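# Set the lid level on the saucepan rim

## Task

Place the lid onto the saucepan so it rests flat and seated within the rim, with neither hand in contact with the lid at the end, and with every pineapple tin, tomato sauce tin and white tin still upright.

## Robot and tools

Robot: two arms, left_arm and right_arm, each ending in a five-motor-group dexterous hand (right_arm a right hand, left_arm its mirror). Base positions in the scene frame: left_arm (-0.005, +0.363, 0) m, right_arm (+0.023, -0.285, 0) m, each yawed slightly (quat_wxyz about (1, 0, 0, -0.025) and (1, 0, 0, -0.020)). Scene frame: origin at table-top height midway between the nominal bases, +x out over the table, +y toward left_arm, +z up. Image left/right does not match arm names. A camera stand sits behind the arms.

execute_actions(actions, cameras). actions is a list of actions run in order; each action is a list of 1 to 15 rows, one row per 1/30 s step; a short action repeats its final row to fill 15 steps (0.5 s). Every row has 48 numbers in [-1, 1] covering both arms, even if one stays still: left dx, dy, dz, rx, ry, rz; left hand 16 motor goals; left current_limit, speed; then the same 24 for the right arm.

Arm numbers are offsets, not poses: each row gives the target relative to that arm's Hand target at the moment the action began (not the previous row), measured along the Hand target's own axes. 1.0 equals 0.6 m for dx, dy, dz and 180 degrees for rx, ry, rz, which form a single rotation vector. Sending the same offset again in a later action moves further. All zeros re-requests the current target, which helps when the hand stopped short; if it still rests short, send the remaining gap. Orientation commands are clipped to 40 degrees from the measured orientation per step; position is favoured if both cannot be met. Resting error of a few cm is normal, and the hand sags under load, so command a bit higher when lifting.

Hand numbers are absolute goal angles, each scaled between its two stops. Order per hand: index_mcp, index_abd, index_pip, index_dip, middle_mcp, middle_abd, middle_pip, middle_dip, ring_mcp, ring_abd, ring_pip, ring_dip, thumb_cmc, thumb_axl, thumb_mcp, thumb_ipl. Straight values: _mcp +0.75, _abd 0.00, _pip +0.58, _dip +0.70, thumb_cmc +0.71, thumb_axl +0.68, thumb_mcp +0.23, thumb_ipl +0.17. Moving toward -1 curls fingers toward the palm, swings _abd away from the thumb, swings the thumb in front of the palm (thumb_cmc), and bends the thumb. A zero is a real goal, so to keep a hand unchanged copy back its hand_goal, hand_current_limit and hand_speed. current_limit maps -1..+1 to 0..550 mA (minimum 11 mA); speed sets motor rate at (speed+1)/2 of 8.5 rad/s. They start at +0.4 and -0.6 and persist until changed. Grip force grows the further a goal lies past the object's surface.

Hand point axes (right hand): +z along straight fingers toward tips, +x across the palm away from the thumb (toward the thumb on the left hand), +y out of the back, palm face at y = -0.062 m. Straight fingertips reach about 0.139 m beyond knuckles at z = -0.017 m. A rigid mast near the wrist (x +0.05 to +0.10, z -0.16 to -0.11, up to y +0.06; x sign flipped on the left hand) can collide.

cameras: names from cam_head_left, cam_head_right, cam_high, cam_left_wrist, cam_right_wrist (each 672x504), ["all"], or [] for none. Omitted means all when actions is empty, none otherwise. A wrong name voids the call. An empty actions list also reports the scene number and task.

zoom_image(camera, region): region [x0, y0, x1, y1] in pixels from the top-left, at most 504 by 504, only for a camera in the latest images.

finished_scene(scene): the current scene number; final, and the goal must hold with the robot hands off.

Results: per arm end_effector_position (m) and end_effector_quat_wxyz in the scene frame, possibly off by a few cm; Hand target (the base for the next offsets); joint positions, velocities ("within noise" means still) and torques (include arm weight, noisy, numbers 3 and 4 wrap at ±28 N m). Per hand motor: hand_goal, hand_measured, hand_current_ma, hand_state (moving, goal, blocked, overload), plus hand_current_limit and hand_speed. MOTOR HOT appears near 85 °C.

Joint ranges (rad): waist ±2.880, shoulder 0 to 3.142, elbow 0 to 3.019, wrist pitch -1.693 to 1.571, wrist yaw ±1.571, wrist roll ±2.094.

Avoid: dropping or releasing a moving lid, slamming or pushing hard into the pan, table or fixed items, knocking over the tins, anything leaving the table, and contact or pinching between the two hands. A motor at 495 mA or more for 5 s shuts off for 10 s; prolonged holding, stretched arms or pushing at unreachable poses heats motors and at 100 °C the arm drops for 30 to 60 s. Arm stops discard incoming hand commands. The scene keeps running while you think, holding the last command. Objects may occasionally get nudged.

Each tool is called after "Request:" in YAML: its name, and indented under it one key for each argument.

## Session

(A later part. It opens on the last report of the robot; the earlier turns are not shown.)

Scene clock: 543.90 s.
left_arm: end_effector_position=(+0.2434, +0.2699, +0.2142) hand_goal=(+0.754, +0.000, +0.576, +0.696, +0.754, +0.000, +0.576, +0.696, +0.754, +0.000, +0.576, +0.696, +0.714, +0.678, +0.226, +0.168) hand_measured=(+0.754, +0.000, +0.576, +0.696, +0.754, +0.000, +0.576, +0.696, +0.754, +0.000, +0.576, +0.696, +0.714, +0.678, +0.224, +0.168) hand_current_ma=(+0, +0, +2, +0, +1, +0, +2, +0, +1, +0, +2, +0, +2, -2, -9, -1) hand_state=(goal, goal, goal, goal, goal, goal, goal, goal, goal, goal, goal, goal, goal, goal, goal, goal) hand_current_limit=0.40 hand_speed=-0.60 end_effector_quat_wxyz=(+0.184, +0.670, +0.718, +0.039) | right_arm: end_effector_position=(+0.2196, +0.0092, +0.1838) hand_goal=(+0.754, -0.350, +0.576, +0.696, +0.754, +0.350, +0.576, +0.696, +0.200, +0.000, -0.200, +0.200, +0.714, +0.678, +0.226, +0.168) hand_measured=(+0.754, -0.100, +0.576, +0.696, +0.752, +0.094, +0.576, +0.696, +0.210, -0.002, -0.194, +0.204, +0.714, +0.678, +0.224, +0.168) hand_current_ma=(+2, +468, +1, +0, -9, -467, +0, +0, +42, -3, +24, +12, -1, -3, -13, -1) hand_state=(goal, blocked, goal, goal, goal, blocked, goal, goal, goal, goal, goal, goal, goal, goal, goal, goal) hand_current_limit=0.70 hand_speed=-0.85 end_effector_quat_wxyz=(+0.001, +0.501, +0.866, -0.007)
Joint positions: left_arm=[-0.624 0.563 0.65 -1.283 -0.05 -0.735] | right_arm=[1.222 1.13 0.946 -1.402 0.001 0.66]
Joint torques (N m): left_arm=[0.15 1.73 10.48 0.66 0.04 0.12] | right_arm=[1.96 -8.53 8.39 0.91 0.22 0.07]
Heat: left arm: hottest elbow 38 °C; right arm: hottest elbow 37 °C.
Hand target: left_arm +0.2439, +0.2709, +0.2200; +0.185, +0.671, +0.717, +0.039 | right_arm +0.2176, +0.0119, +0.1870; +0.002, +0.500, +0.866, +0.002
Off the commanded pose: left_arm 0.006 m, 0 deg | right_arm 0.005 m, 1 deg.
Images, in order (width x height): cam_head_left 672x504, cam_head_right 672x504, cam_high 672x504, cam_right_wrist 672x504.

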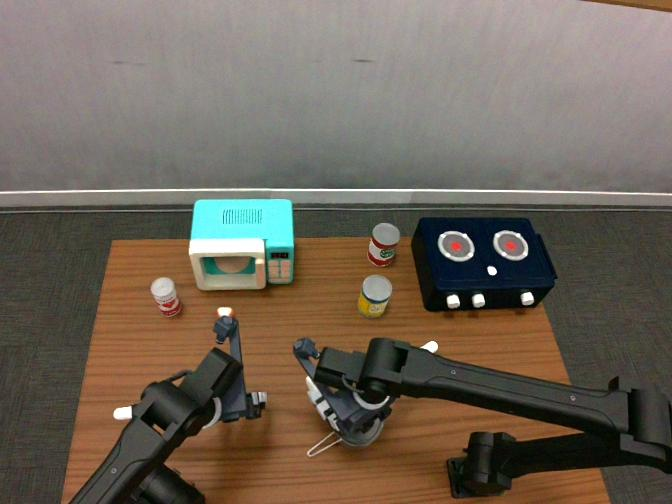

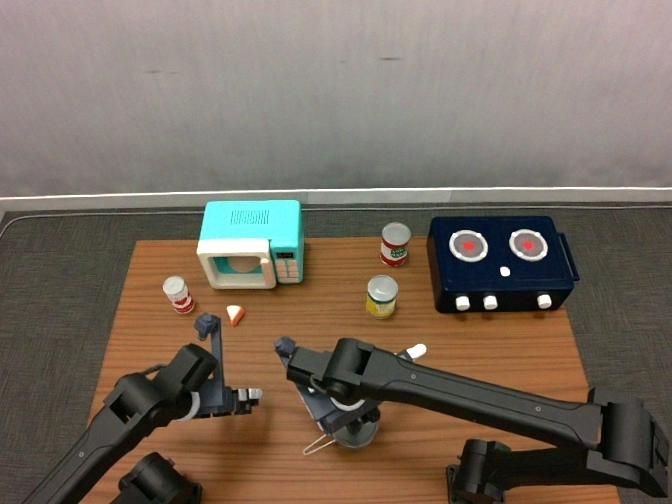

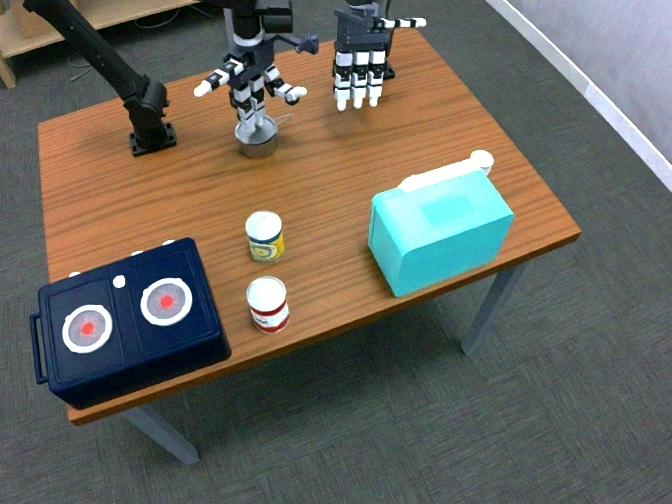

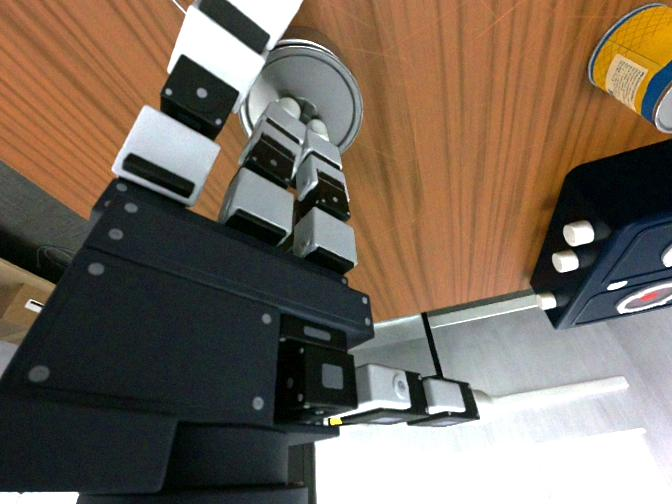

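Request:
execute_actions:
  actions:
    - [[0,0,0,0,0,0,0.754,0,0.576,0.696,0.754,0,0.576,0.696,0.754,0,0.576,0.696,0.714,0.678,0.226,0.168,0.4,-0.6,0.006,-0.002,0.016,0,0,0,0.754,-0.35,0.576,0.696,0.754,0.35,0.576,0.696,0.2,0,-0.2,0.2,0.714,0.678,0.226,0.168,0.7,-0.85]]
  cameras: ["cam_head_left","cam_head_right","cam_high","cam_right_wrist"]

Request:
zoom_image:
  camera: "cam_high"
  region: [210, 90, 300, 180]

Request:
zoom_image:
  camera: "cam_head_left"
  region: [310, 380, 400, 470]

Request:
zoom_image:
  camera: "cam_head_right"
  region: [310, 380, 400, 470]

Request:
zoom_image:
  camera: "cam_right_wrist"
  region: [220, 20, 380, 180]

Scene clock: 560.83 s.
left_arm: end_effector_position=(+0.2434, +0.2699, +0.2142) hand_goal=(+0.754, +0.000, +0.576, +0.696, +0.754, +0.000, +0.576, +0.696, +0.754, +0.000, +0.576, +0.696, +0.714, +0.678, +0.226, +0.168) hand_measured=(+0.754, +0.000, +0.576, +0.696, +0.754, +0.000, +0.576, +0.696, +0.754, +0.000, +0.576, +0.696, +0.714, +0.678, +0.224, +0.168) hand_current_ma=(+0, +0, +2, +0, +1, +0, +2, +0, +1, +0, +2, +0, +2, -2, -9, -1) hand_state=(goal, goal, goal, goal, goal, goal, goal, goal, goal, goal, goal, goal, goal, goal, goal, goal) hand_current_limit=0.40 hand_speed=-0.60 end_effector_quat_wxyz=(+0.184, +0.670, +0.718, +0.039) | right_arm: end_effector_position=(+0.2168, +0.0120, +0.1781) hand_goal=(+0.754, -0.350, +0.576, +0.696, +0.754, +0.350, +0.576, +0.696, +0.200, +0.000, -0.200, +0.200, +0.714, +0.678, +0.226, +0.168) hand_measured=(+0.754, -0.100, +0.576, +0.696, +0.752, +0.094, +0.576, +0.696, +0.210, -0.002, -0.194, +0.204, +0.714, +0.678, +0.224, +0.168) hand_current_ma=(+2, +468, +1, +0, -9, -467, +0, +0, +42, -3, +24, +12, -1, -3, -13, -1) hand_state=(goal, blocked, goal, goal, goal, blocked, goal, goal, goal, goal, goal, goal, goal, goal, goal, goal) hand_current_limit=0.70 hand_speed=-0.85 end_effector_quat_wxyz=(+0.001, +0.501, +0.866, -0.002)
Joint positions: left_arm=[-0.624 0.563 0.65 -1.283 -0.05 -0.735] | right_arm=[1.234 1.13 0.929 -1.374 0.001 0.673]
Joint torques (N m): left_arm=[0.03 1.67 10.51 0.72 0.03 0.12] | right_arm=[1.9 -7.59 8.1 0.96 0.23 0.11]
Heat: left arm: hottest elbow 38 °C; right arm: hottest elbow 36 °C.
Hand target: left_arm +0.2439, +0.2709, +0.2200; +0.185, +0.671, +0.717, +0.039 | right_arm +0.2150, +0.0145, +0.1775; +0.001, +0.500, +0.866, +0.002
Off the commanded pose: left_arm 0.006 m, 0 deg | right_arm 0.003 m, 0 deg.
Images, in order (width x height): cam_head_left 672x504, cam_head_right 672x504, cam_high 672x504, cam_right_wrist 672x504.

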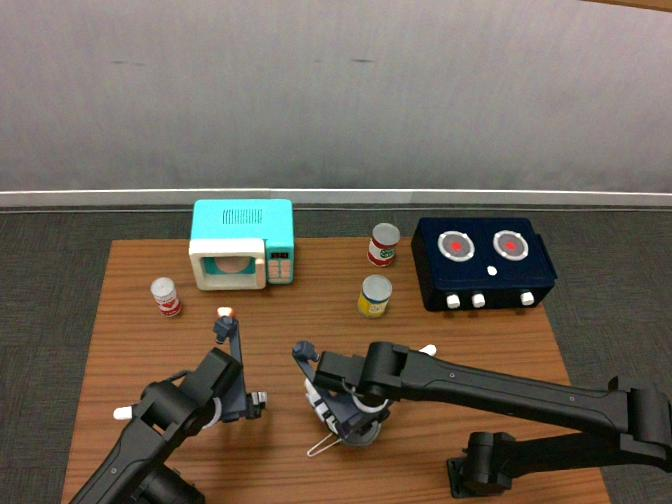

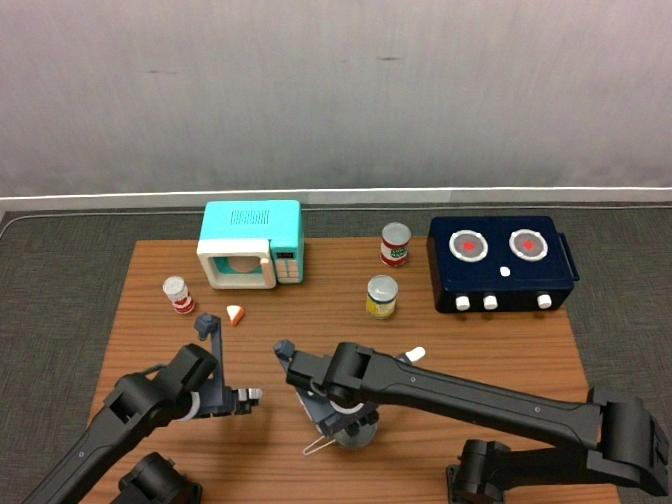

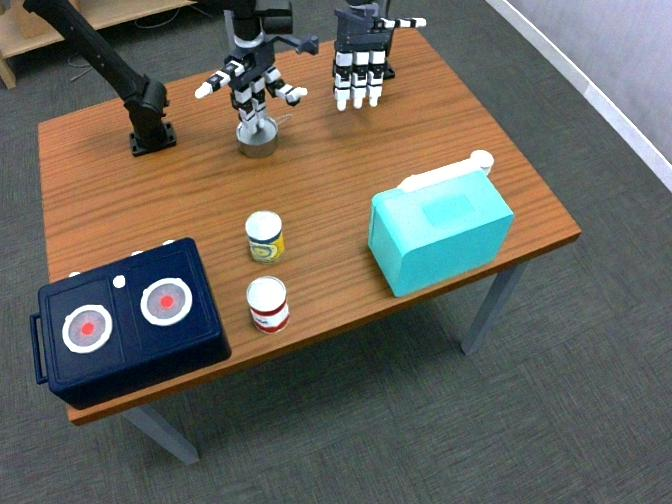

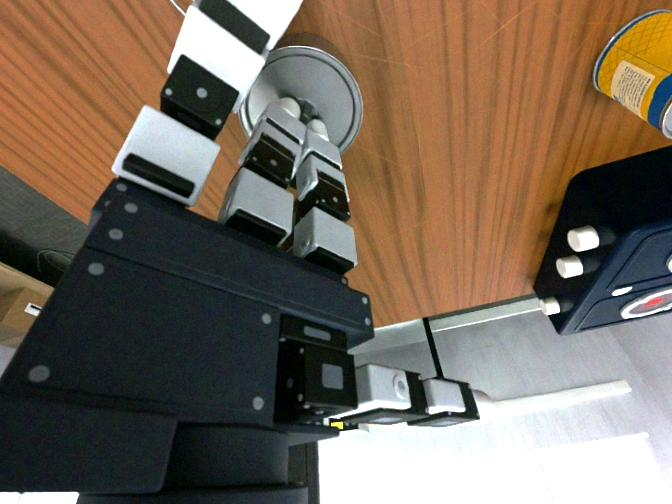

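Scaled by 5.600.

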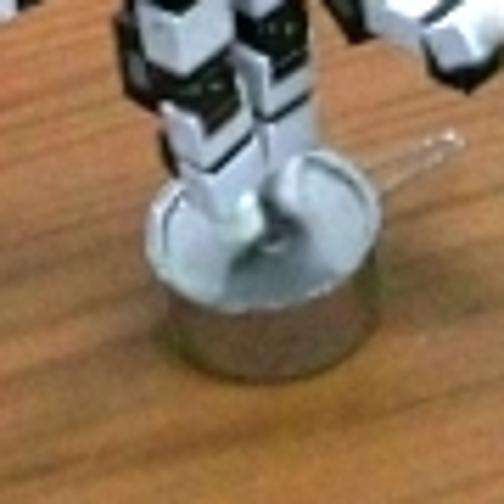

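Scaled by 5.600.

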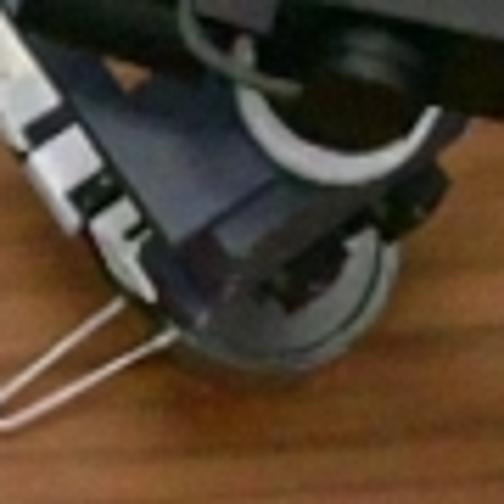

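Scaled by 5.600.

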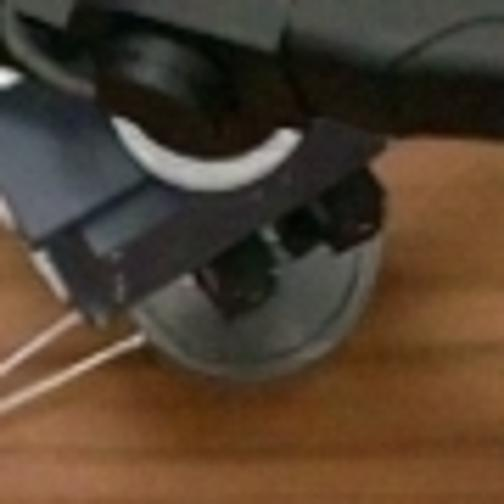

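Scaled by 3.150.

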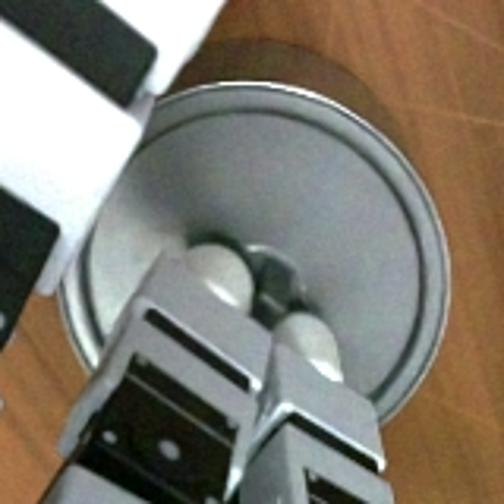

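Request:
execute_actions:
  actions:
    - [[0,0,0,0,0,0,0.754,0,0.576,0.696,0.754,0,0.576,0.696,0.754,0,0.576,0.696,0.714,0.678,0.226,0.168,0.4,-0.6,0,0,0.012,0,0,0,0.754,-0.35,0.576,0.696,0.754,0.35,0.576,0.696,0.2,0,-0.2,0.2,0.714,0.678,0.226,0.168,0.7,-0.85]]
  cameras: ["cam_head_left","cam_head_right","cam_high","cam_right_wrist"]

Request:
zoom_image:
  camera: "cam_high"
  region: [220, 100, 290, 170]

Request:
zoom_image:
  camera: "cam_head_left"
  region: [320, 390, 390, 460]

Request:
zoom_image:
  camera: "cam_head_right"
  region: [320, 390, 390, 460]

Scene clock: 570.13 s.
left_arm: end_effector_position=(+0.2434, +0.2699, +0.2142) hand_goal=(+0.754, +0.000, +0.576, +0.696, +0.754, +0.000, +0.576, +0.696, +0.754, +0.000, +0.576, +0.696, +0.714, +0.678, +0.226, +0.168) hand_measured=(+0.754, +0.000, +0.576, +0.696, +0.754, +0.000, +0.576, +0.696, +0.754, +0.000, +0.576, +0.696, +0.714, +0.678, +0.224, +0.168) hand_current_ma=(+0, +0, +2, +0, +1, +0, +2, +0, +1, +0, +2, +0, +2, -2, -9, -1) hand_state=(goal, goal, goal, goal, goal, goal, goal, goal, goal, goal, goal, goal, goal, goal, goal, goal) hand_current_limit=0.40 hand_speed=-0.60 end_effector_quat_wxyz=(+0.184, +0.670, +0.718, +0.039) | right_arm: end_effector_position=(+0.2171, +0.0124, +0.1747) hand_goal=(+0.754, -0.350, +0.576, +0.696, +0.754, +0.350, +0.576, +0.696, +0.200, +0.000, -0.200, +0.200, +0.714, +0.678, +0.226, +0.168) hand_measured=(+0.756, -0.100, +0.576, +0.696, +0.752, +0.098, +0.576, +0.696, +0.210, -0.002, -0.194, +0.204, +0.714, +0.678, +0.224, +0.168) hand_current_ma=(+5, +468, +1, +0, -7, -467, +0, +0, +42, -3, +24, +12, -1, -3, -13, -1) hand_state=(goal, blocked, goal, goal, goal, blocked, goal, goal, goal, goal, goal, goal, goal, goal, goal, goal) hand_current_limit=0.70 hand_speed=-0.85 end_effector_quat_wxyz=(+0.000, +0.501, +0.865, +0.001)
Joint positions: left_arm=[-0.624 0.563 0.65 -1.283 -0.05 -0.735] | right_arm=[1.234 1.13 0.919 -1.358 0.001 0.674]
Joint torques (N m): left_arm=[0.15 1.85 10.5 0.59 0.03 0.12] | right_arm=[2.14 -7.65 7.72 1.18 0.2 0.07]
Heat: left arm: hottest elbow 38 °C; right arm: hottest elbow 36 °C.
Hand target: left_arm +0.2439, +0.2709, +0.2200; +0.185, +0.671, +0.717, +0.039 | right_arm +0.2149, +0.0144, +0.1702; +0.001, +0.500, +0.866, +0.002
Off the commanded pose: left_arm 0.006 m, 0 deg | right_arm 0.005 m, 0 deg.
Images, in order (width x height): cam_head_left 672x504, cam_head_right 672x504, cam_high 672x504, cam_right_wrist 672x504.

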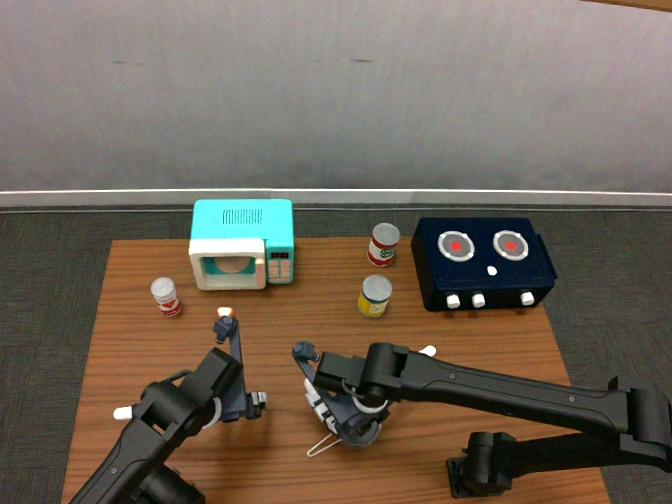

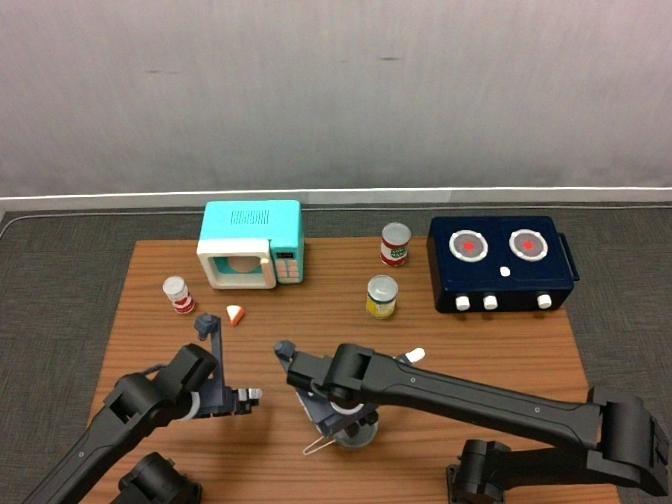

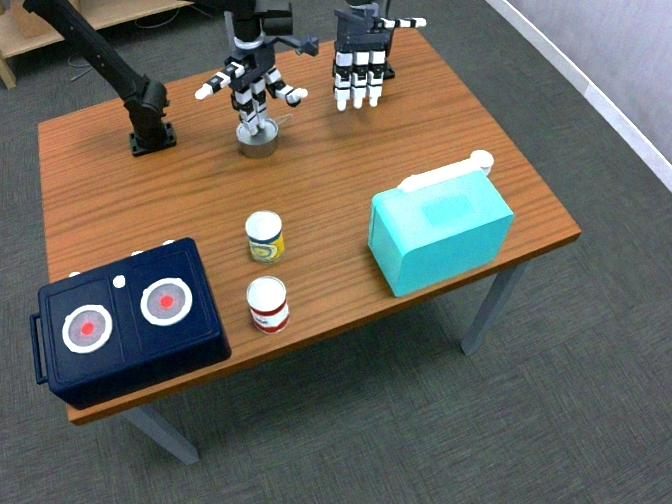

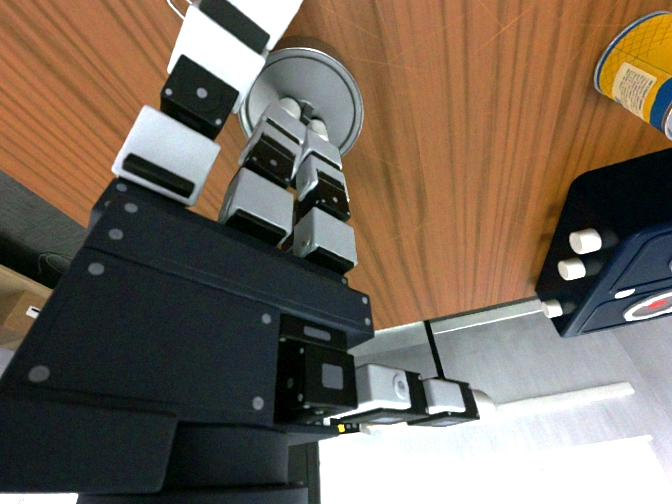

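Scaled by 7.200.

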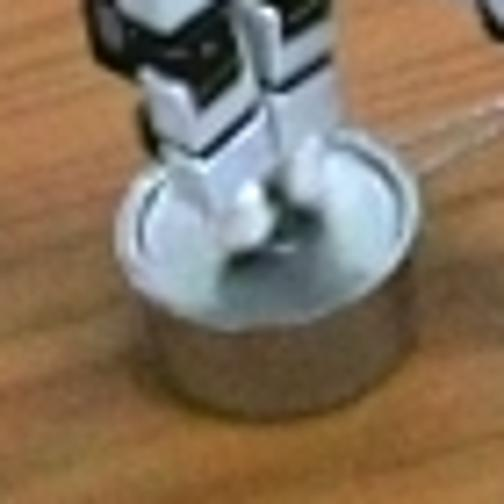

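Scaled by 7.200.

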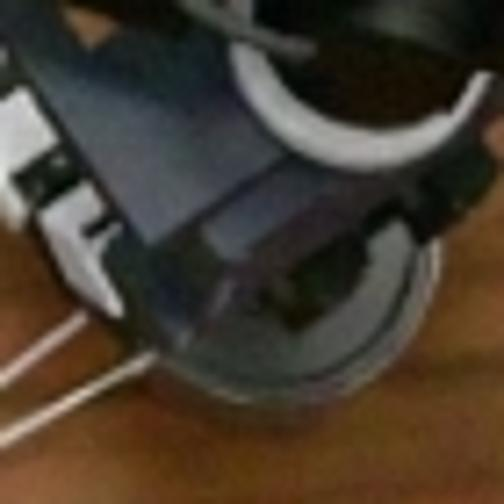

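Scaled by 7.200.

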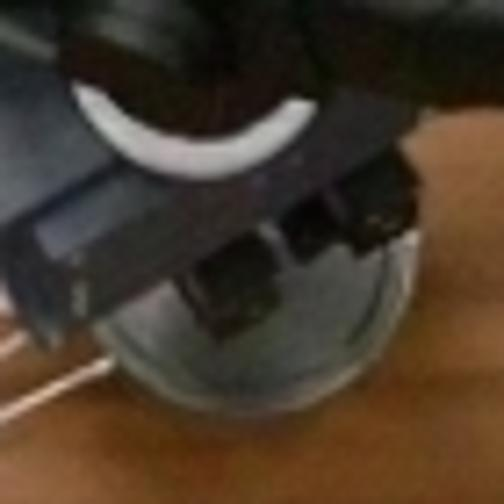

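Request:
execute_actions:
  actions:
    - [[0,0,0,0,0,0,0.754,0,0.576,0.696,0.754,0,0.576,0.696,0.754,0,0.576,0.696,0.714,0.678,0.226,0.168,0.4,-0.6,0,0,-0.008,0,0,0,0.754,0.04,0.576,0.696,0.754,-0.04,0.576,0.696,0.2,0,-0.2,0.2,0.714,0.678,0.226,0.168,0.4,-0.88]]
    - [[0,0,0,0,0,0,0.754,0,0.576,0.696,0.754,0,0.576,0.696,0.754,0,0.576,0.696,0.714,0.678,0.226,0.168,0.4,-0.6,0,0,0,0,0,0,0.754,0.04,0.576,0.696,0.754,-0.04,0.576,0.696,0.2,0,-0.2,0.2,0.714,0.678,0.226,0.168,0.4,-0.85]]
    - [[0,0,0,0,0,0,0.754,0,0.576,0.696,0.754,0,0.576,0.696,0.754,0,0.576,0.696,0.714,0.678,0.226,0.168,0.4,-0.6,0,0.01,-0.1,0,0,0,0.754,0.04,0.576,0.696,0.754,-0.04,0.576,0.696,0.2,0,-0.2,0.2,0.714,0.678,0.226,0.168,0.4,-0.85]]
    - [[0,0,0,0,0,0,0.754,0,0.576,0.696,0.754,0,0.576,0.696,0.754,0,0.576,0.696,0.714,0.678,0.226,0.168,0.4,-0.6,0,0,-0.05,0,0,0,0.754,0.04,0.576,0.696,0.754,-0.04,0.576,0.696,0.2,0,-0.2,0.2,0.714,0.678,0.226,0.168,0.4,-0.85]]
  cameras: ["cam_head_left","cam_head_right","cam_high","cam_right_wrist"]

Request:
zoom_image:
  camera: "cam_high"
  region: [220, 100, 290, 170]

Request:
zoom_image:
  camera: "cam_head_left"
  region: [320, 390, 390, 460]

Request:
zoom_image:
  camera: "cam_head_right"
  region: [320, 390, 390, 460]

Request:
zoom_image:
  camera: "cam_right_wrist"
  region: [220, 0, 380, 160]

Scene clock: 586.93 s.
left_arm: end_effector_position=(+0.2434, +0.2699, +0.2142) hand_goal=(+0.754, +0.000, +0.576, +0.696, +0.754, +0.000, +0.576, +0.696, +0.754, +0.000, +0.576, +0.696, +0.714, +0.678, +0.226, +0.168) hand_measured=(+0.754, +0.000, +0.576, +0.696, +0.754, +0.000, +0.576, +0.696, +0.754, +0.000, +0.576, +0.696, +0.714, +0.678, +0.224, +0.168) hand_current_ma=(+0, +0, +2, +0, +1, +0, +2, +0, +1, +0, +2, +0, +2, -2, -9, -1) hand_state=(goal, goal, goal, goal, goal, goal, goal, goal, goal, goal, goal, goal, goal, goal, goal, goal) hand_current_limit=0.40 hand_speed=-0.60 end_effector_quat_wxyz=(+0.184, +0.670, +0.718, +0.039) | right_arm: end_effector_position=(+0.2162, +0.0096, +0.2453) hand_goal=(+0.754, +0.040, +0.576, +0.696, +0.754, -0.040, +0.576, +0.696, +0.200, +0.000, -0.200, +0.200, +0.714, +0.678, +0.226, +0.168) hand_measured=(+0.754, +0.036, +0.576, +0.696, +0.752, -0.038, +0.576, +0.696, +0.210, -0.002, -0.194, +0.204, +0.714, +0.678, +0.224, +0.168) hand_current_ma=(-1, -9, +1, +0, -6, +8, +0, +0, +42, -3, +24, +12, -1, -3, -14, -1) hand_state=(goal, goal, goal, goal, goal, goal, goal, goal, goal, goal, goal, goal, goal, goal, goal, goal) hand_current_limit=0.40 hand_speed=-0.85 end_effector_quat_wxyz=(+0.004, +0.501, +0.865, -0.016)
Joint positions: left_arm=[-0.624 0.563 0.65 -1.283 -0.05 -0.735] | right_arm=[1.234 1.122 1.104 -1.586 0.002 0.674]
Joint torques (N m): left_arm=[0.09 1.73 10.44 0.75 0.05 0.13] | right_arm=[1.03 -8.29 12.08 -0.06 0.18 -0.02]
Heat: left arm: hottest elbow 38 °C; right arm: hottest elbow 35 °C.
Hand target: left_arm +0.2439, +0.2709, +0.2200; +0.185, +0.671, +0.717, +0.039 | right_arm +0.2197, +0.0173, +0.2650; +0.001, +0.500, +0.866, +0.002
Off the commanded pose: left_arm 0.006 m, 0 deg | right_arm 0.021 m, 2 deg.
Images, in order (width x height): cam_head_left 672x504, cam_head_right 672x504, cam_high 672x504, cam_right_wrist 672x504.

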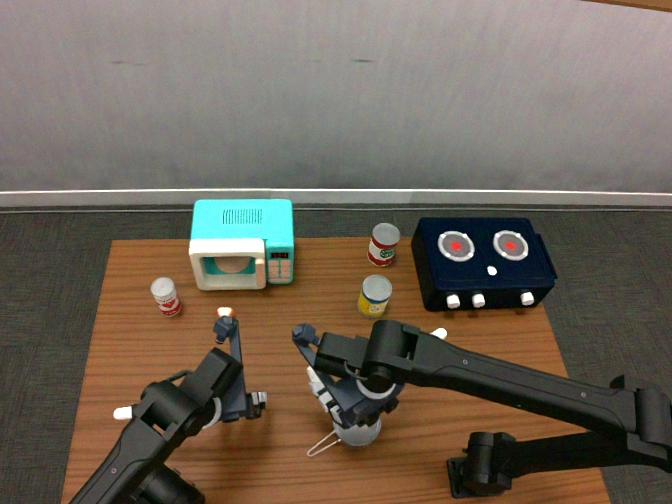

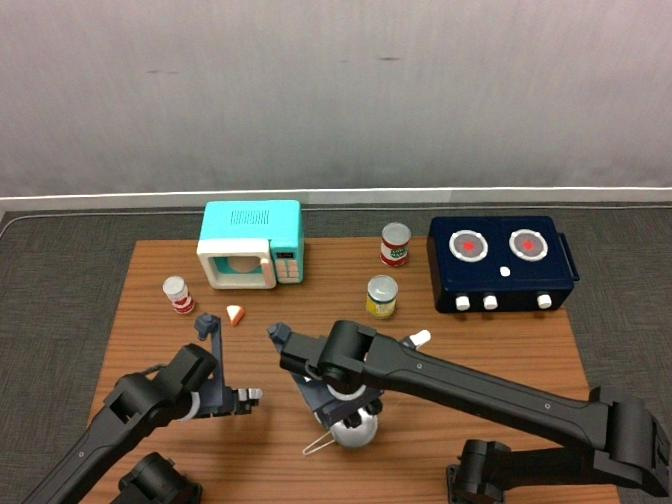

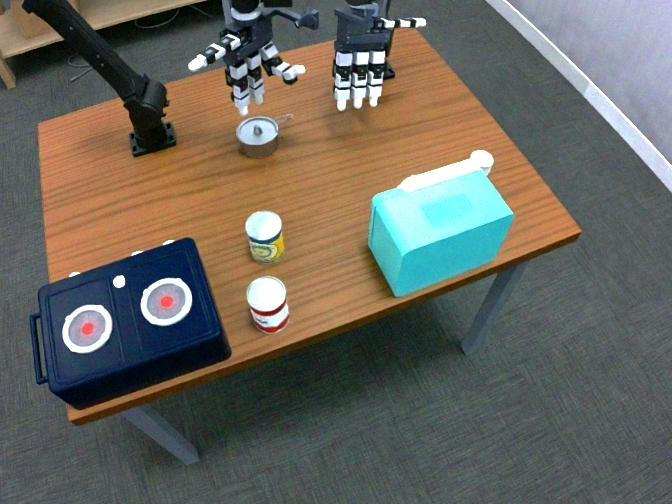

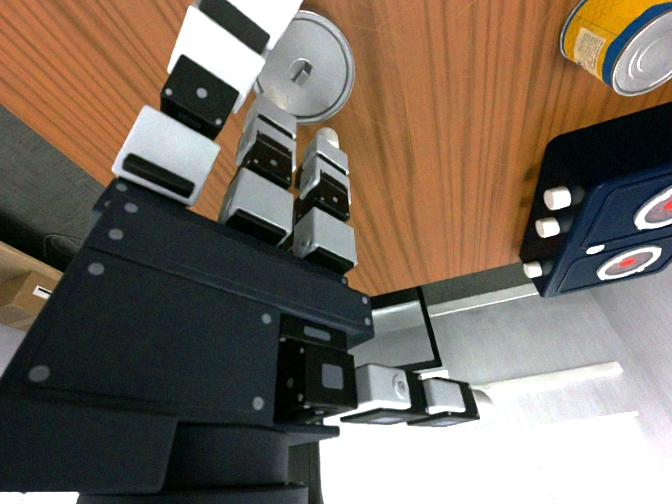

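Scaled by 7.200.

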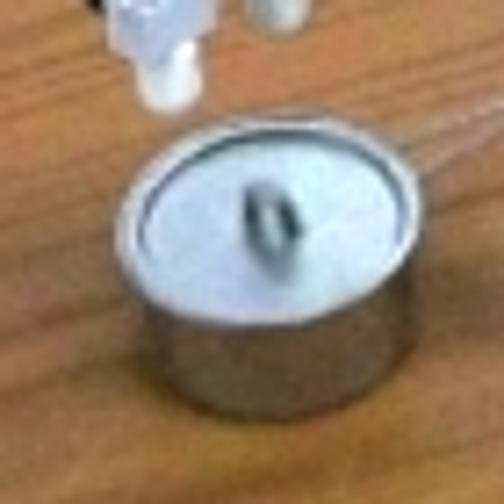

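Scaled by 7.200.

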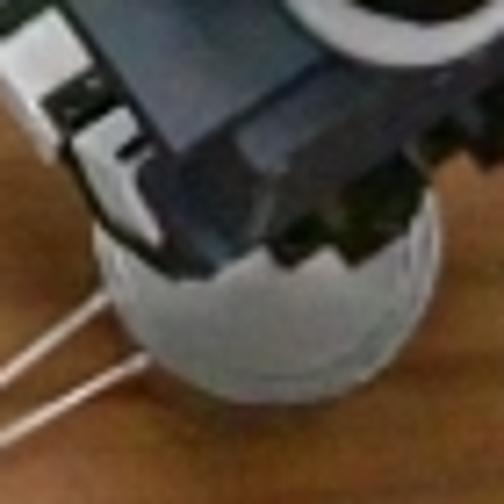

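Scaled by 7.200.

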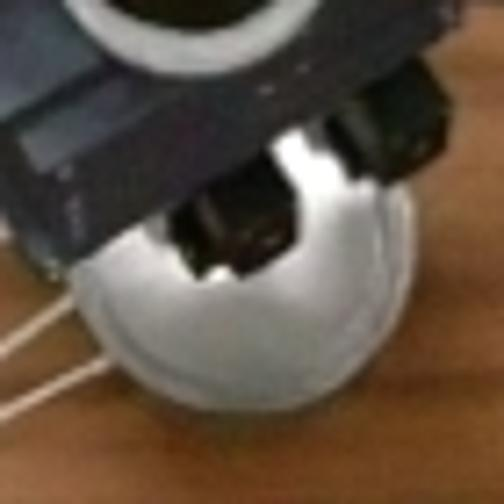

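Scaled by 3.150.

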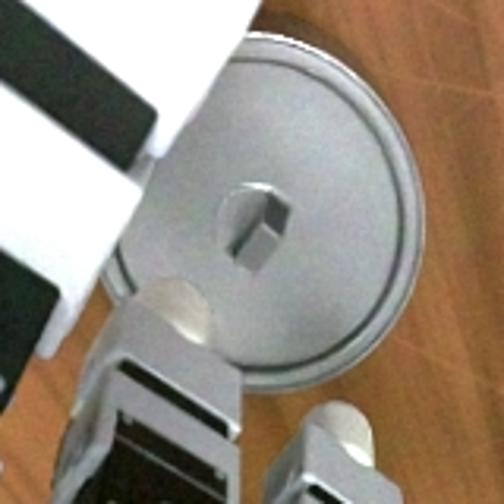

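Request:
execute_actions:
  actions:
    - [[0,0,0,0,0,0,0.754,0,0.576,0.696,0.754,0,0.576,0.696,0.754,0,0.576,0.696,0.714,0.678,0.226,0.168,0.4,-0.6,-0.06,0.08,-0.01,0,0,0,0.754,0.04,0.576,0.696,0.754,-0.04,0.576,0.696,0.2,0,-0.2,0.2,0.714,0.678,0.226,0.168,0.4,-0.85]]
    - [[0,0,0,0,0,0,0.754,0,0.576,0.696,0.754,0,0.576,0.696,0.754,0,0.576,0.696,0.714,0.678,0.226,0.168,0.4,-0.6,-0.06,0.08,0,0,0,0,0.754,0.04,0.576,0.696,0.754,-0.04,0.576,0.696,0.2,0,-0.2,0.2,0.714,0.678,0.226,0.168,0.4,-0.85]]
  cameras: ["cam_head_left","cam_head_right","cam_high"]

Request:
zoom_image:
  camera: "cam_head_left"
  region: [325, 390, 385, 450]

Request:
zoom_image:
  camera: "cam_head_right"
  region: [325, 390, 385, 450]

Scene clock: 600.47 s.
left_arm: end_effector_position=(+0.2434, +0.2699, +0.2142) hand_goal=(+0.754, +0.000, +0.576, +0.696, +0.754, +0.000, +0.576, +0.696, +0.754, +0.000, +0.576, +0.696, +0.714, +0.678, +0.226, +0.168) hand_measured=(+0.754, +0.000, +0.576, +0.696, +0.754, +0.000, +0.576, +0.696, +0.754, +0.000, +0.576, +0.696, +0.714, +0.678, +0.224, +0.168) hand_current_ma=(+0, +0, +2, +0, +1, +0, +2, +0, +1, +0, +2, +0, +2, -2, -9, -1) hand_state=(goal, goal, goal, goal, goal, goal, goal, goal, goal, goal, goal, goal, goal, goal, goal, goal) hand_current_limit=0.40 hand_speed=-0.60 end_effector_quat_wxyz=(+0.184, +0.670, +0.718, +0.039) | right_arm: end_effector_position=(+0.3293, -0.0095, +0.2578) hand_goal=(+0.754, +0.040, +0.576, +0.696, +0.754, -0.040, +0.576, +0.696, +0.200, +0.000, -0.200, +0.200, +0.714, +0.678, +0.226, +0.168) hand_measured=(+0.754, +0.038, +0.576, +0.696, +0.752, -0.038, +0.576, +0.696, +0.210, -0.002, -0.194, +0.204, +0.714, +0.678, +0.222, +0.168) hand_current_ma=(-1, -7, +1, +0, -4, +6, +0, +0, +42, -3, +24, +12, +0, -3, -14, -1) hand_state=(goal, goal, goal, goal, goal, goal, goal, goal, goal, goal, goal, goal, goal, goal, goal, goal) hand_current_limit=0.40 hand_speed=-0.85 end_effector_quat_wxyz=(+0.001, +0.504, +0.863, -0.013)
Joint positions: left_arm=[-0.624 0.563 0.65 -1.283 -0.05 -0.735] | right_arm=[0.897 1.234 1.224 -1.587 0.006 0.345]
Joint torques (N m): left_arm=[0.09 1.61 10.51 0.64 0.02 0.12] | right_arm=[1.2 -8.53 12.27 0.58 -0.05 -0.11]
Heat: left arm: hottest elbow 39 °C; right arm: hottest elbow 36 °C.
Hand target: left_arm +0.2439, +0.2709, +0.2200; +0.185, +0.671, +0.717, +0.039 | right_arm +0.3388, +0.0029, +0.2716; +0.002, +0.500, +0.866, +0.002
Off the commanded pose: left_arm 0.006 m, 0 deg | right_arm 0.021 m, 2 deg.
Images, in order (width x height): cam_head_left 672x504, cam_head_right 672x504, cam_high 672x504.

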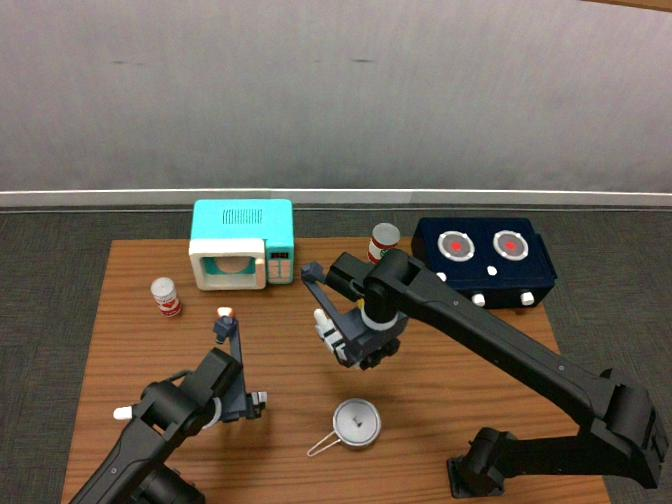

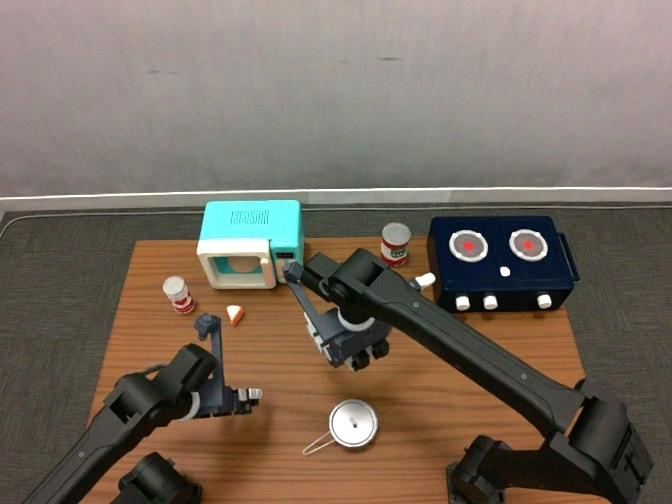

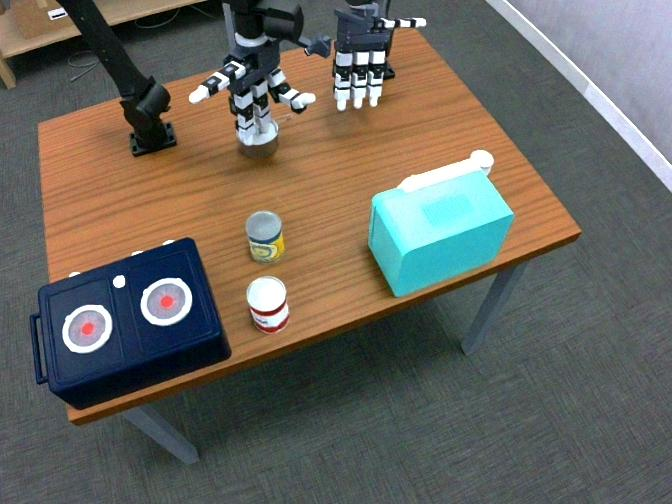

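Scaled by 8.400.

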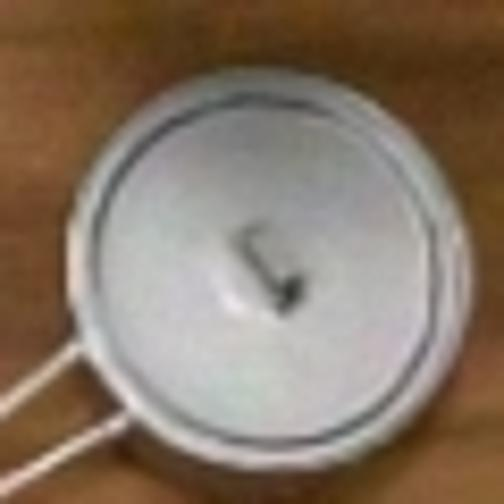

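Scaled by 8.400.

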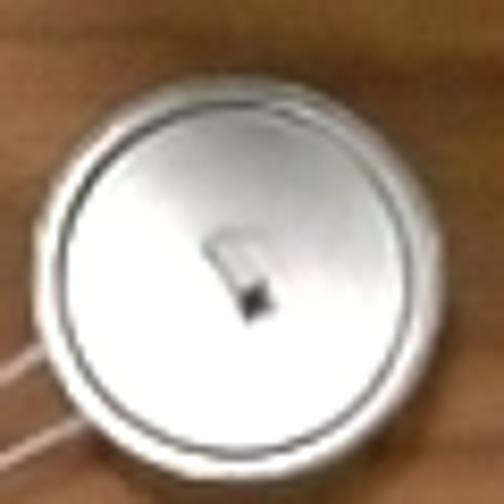

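Request:
finished_scene:
  scene: 2

The scene is finished: the task was done.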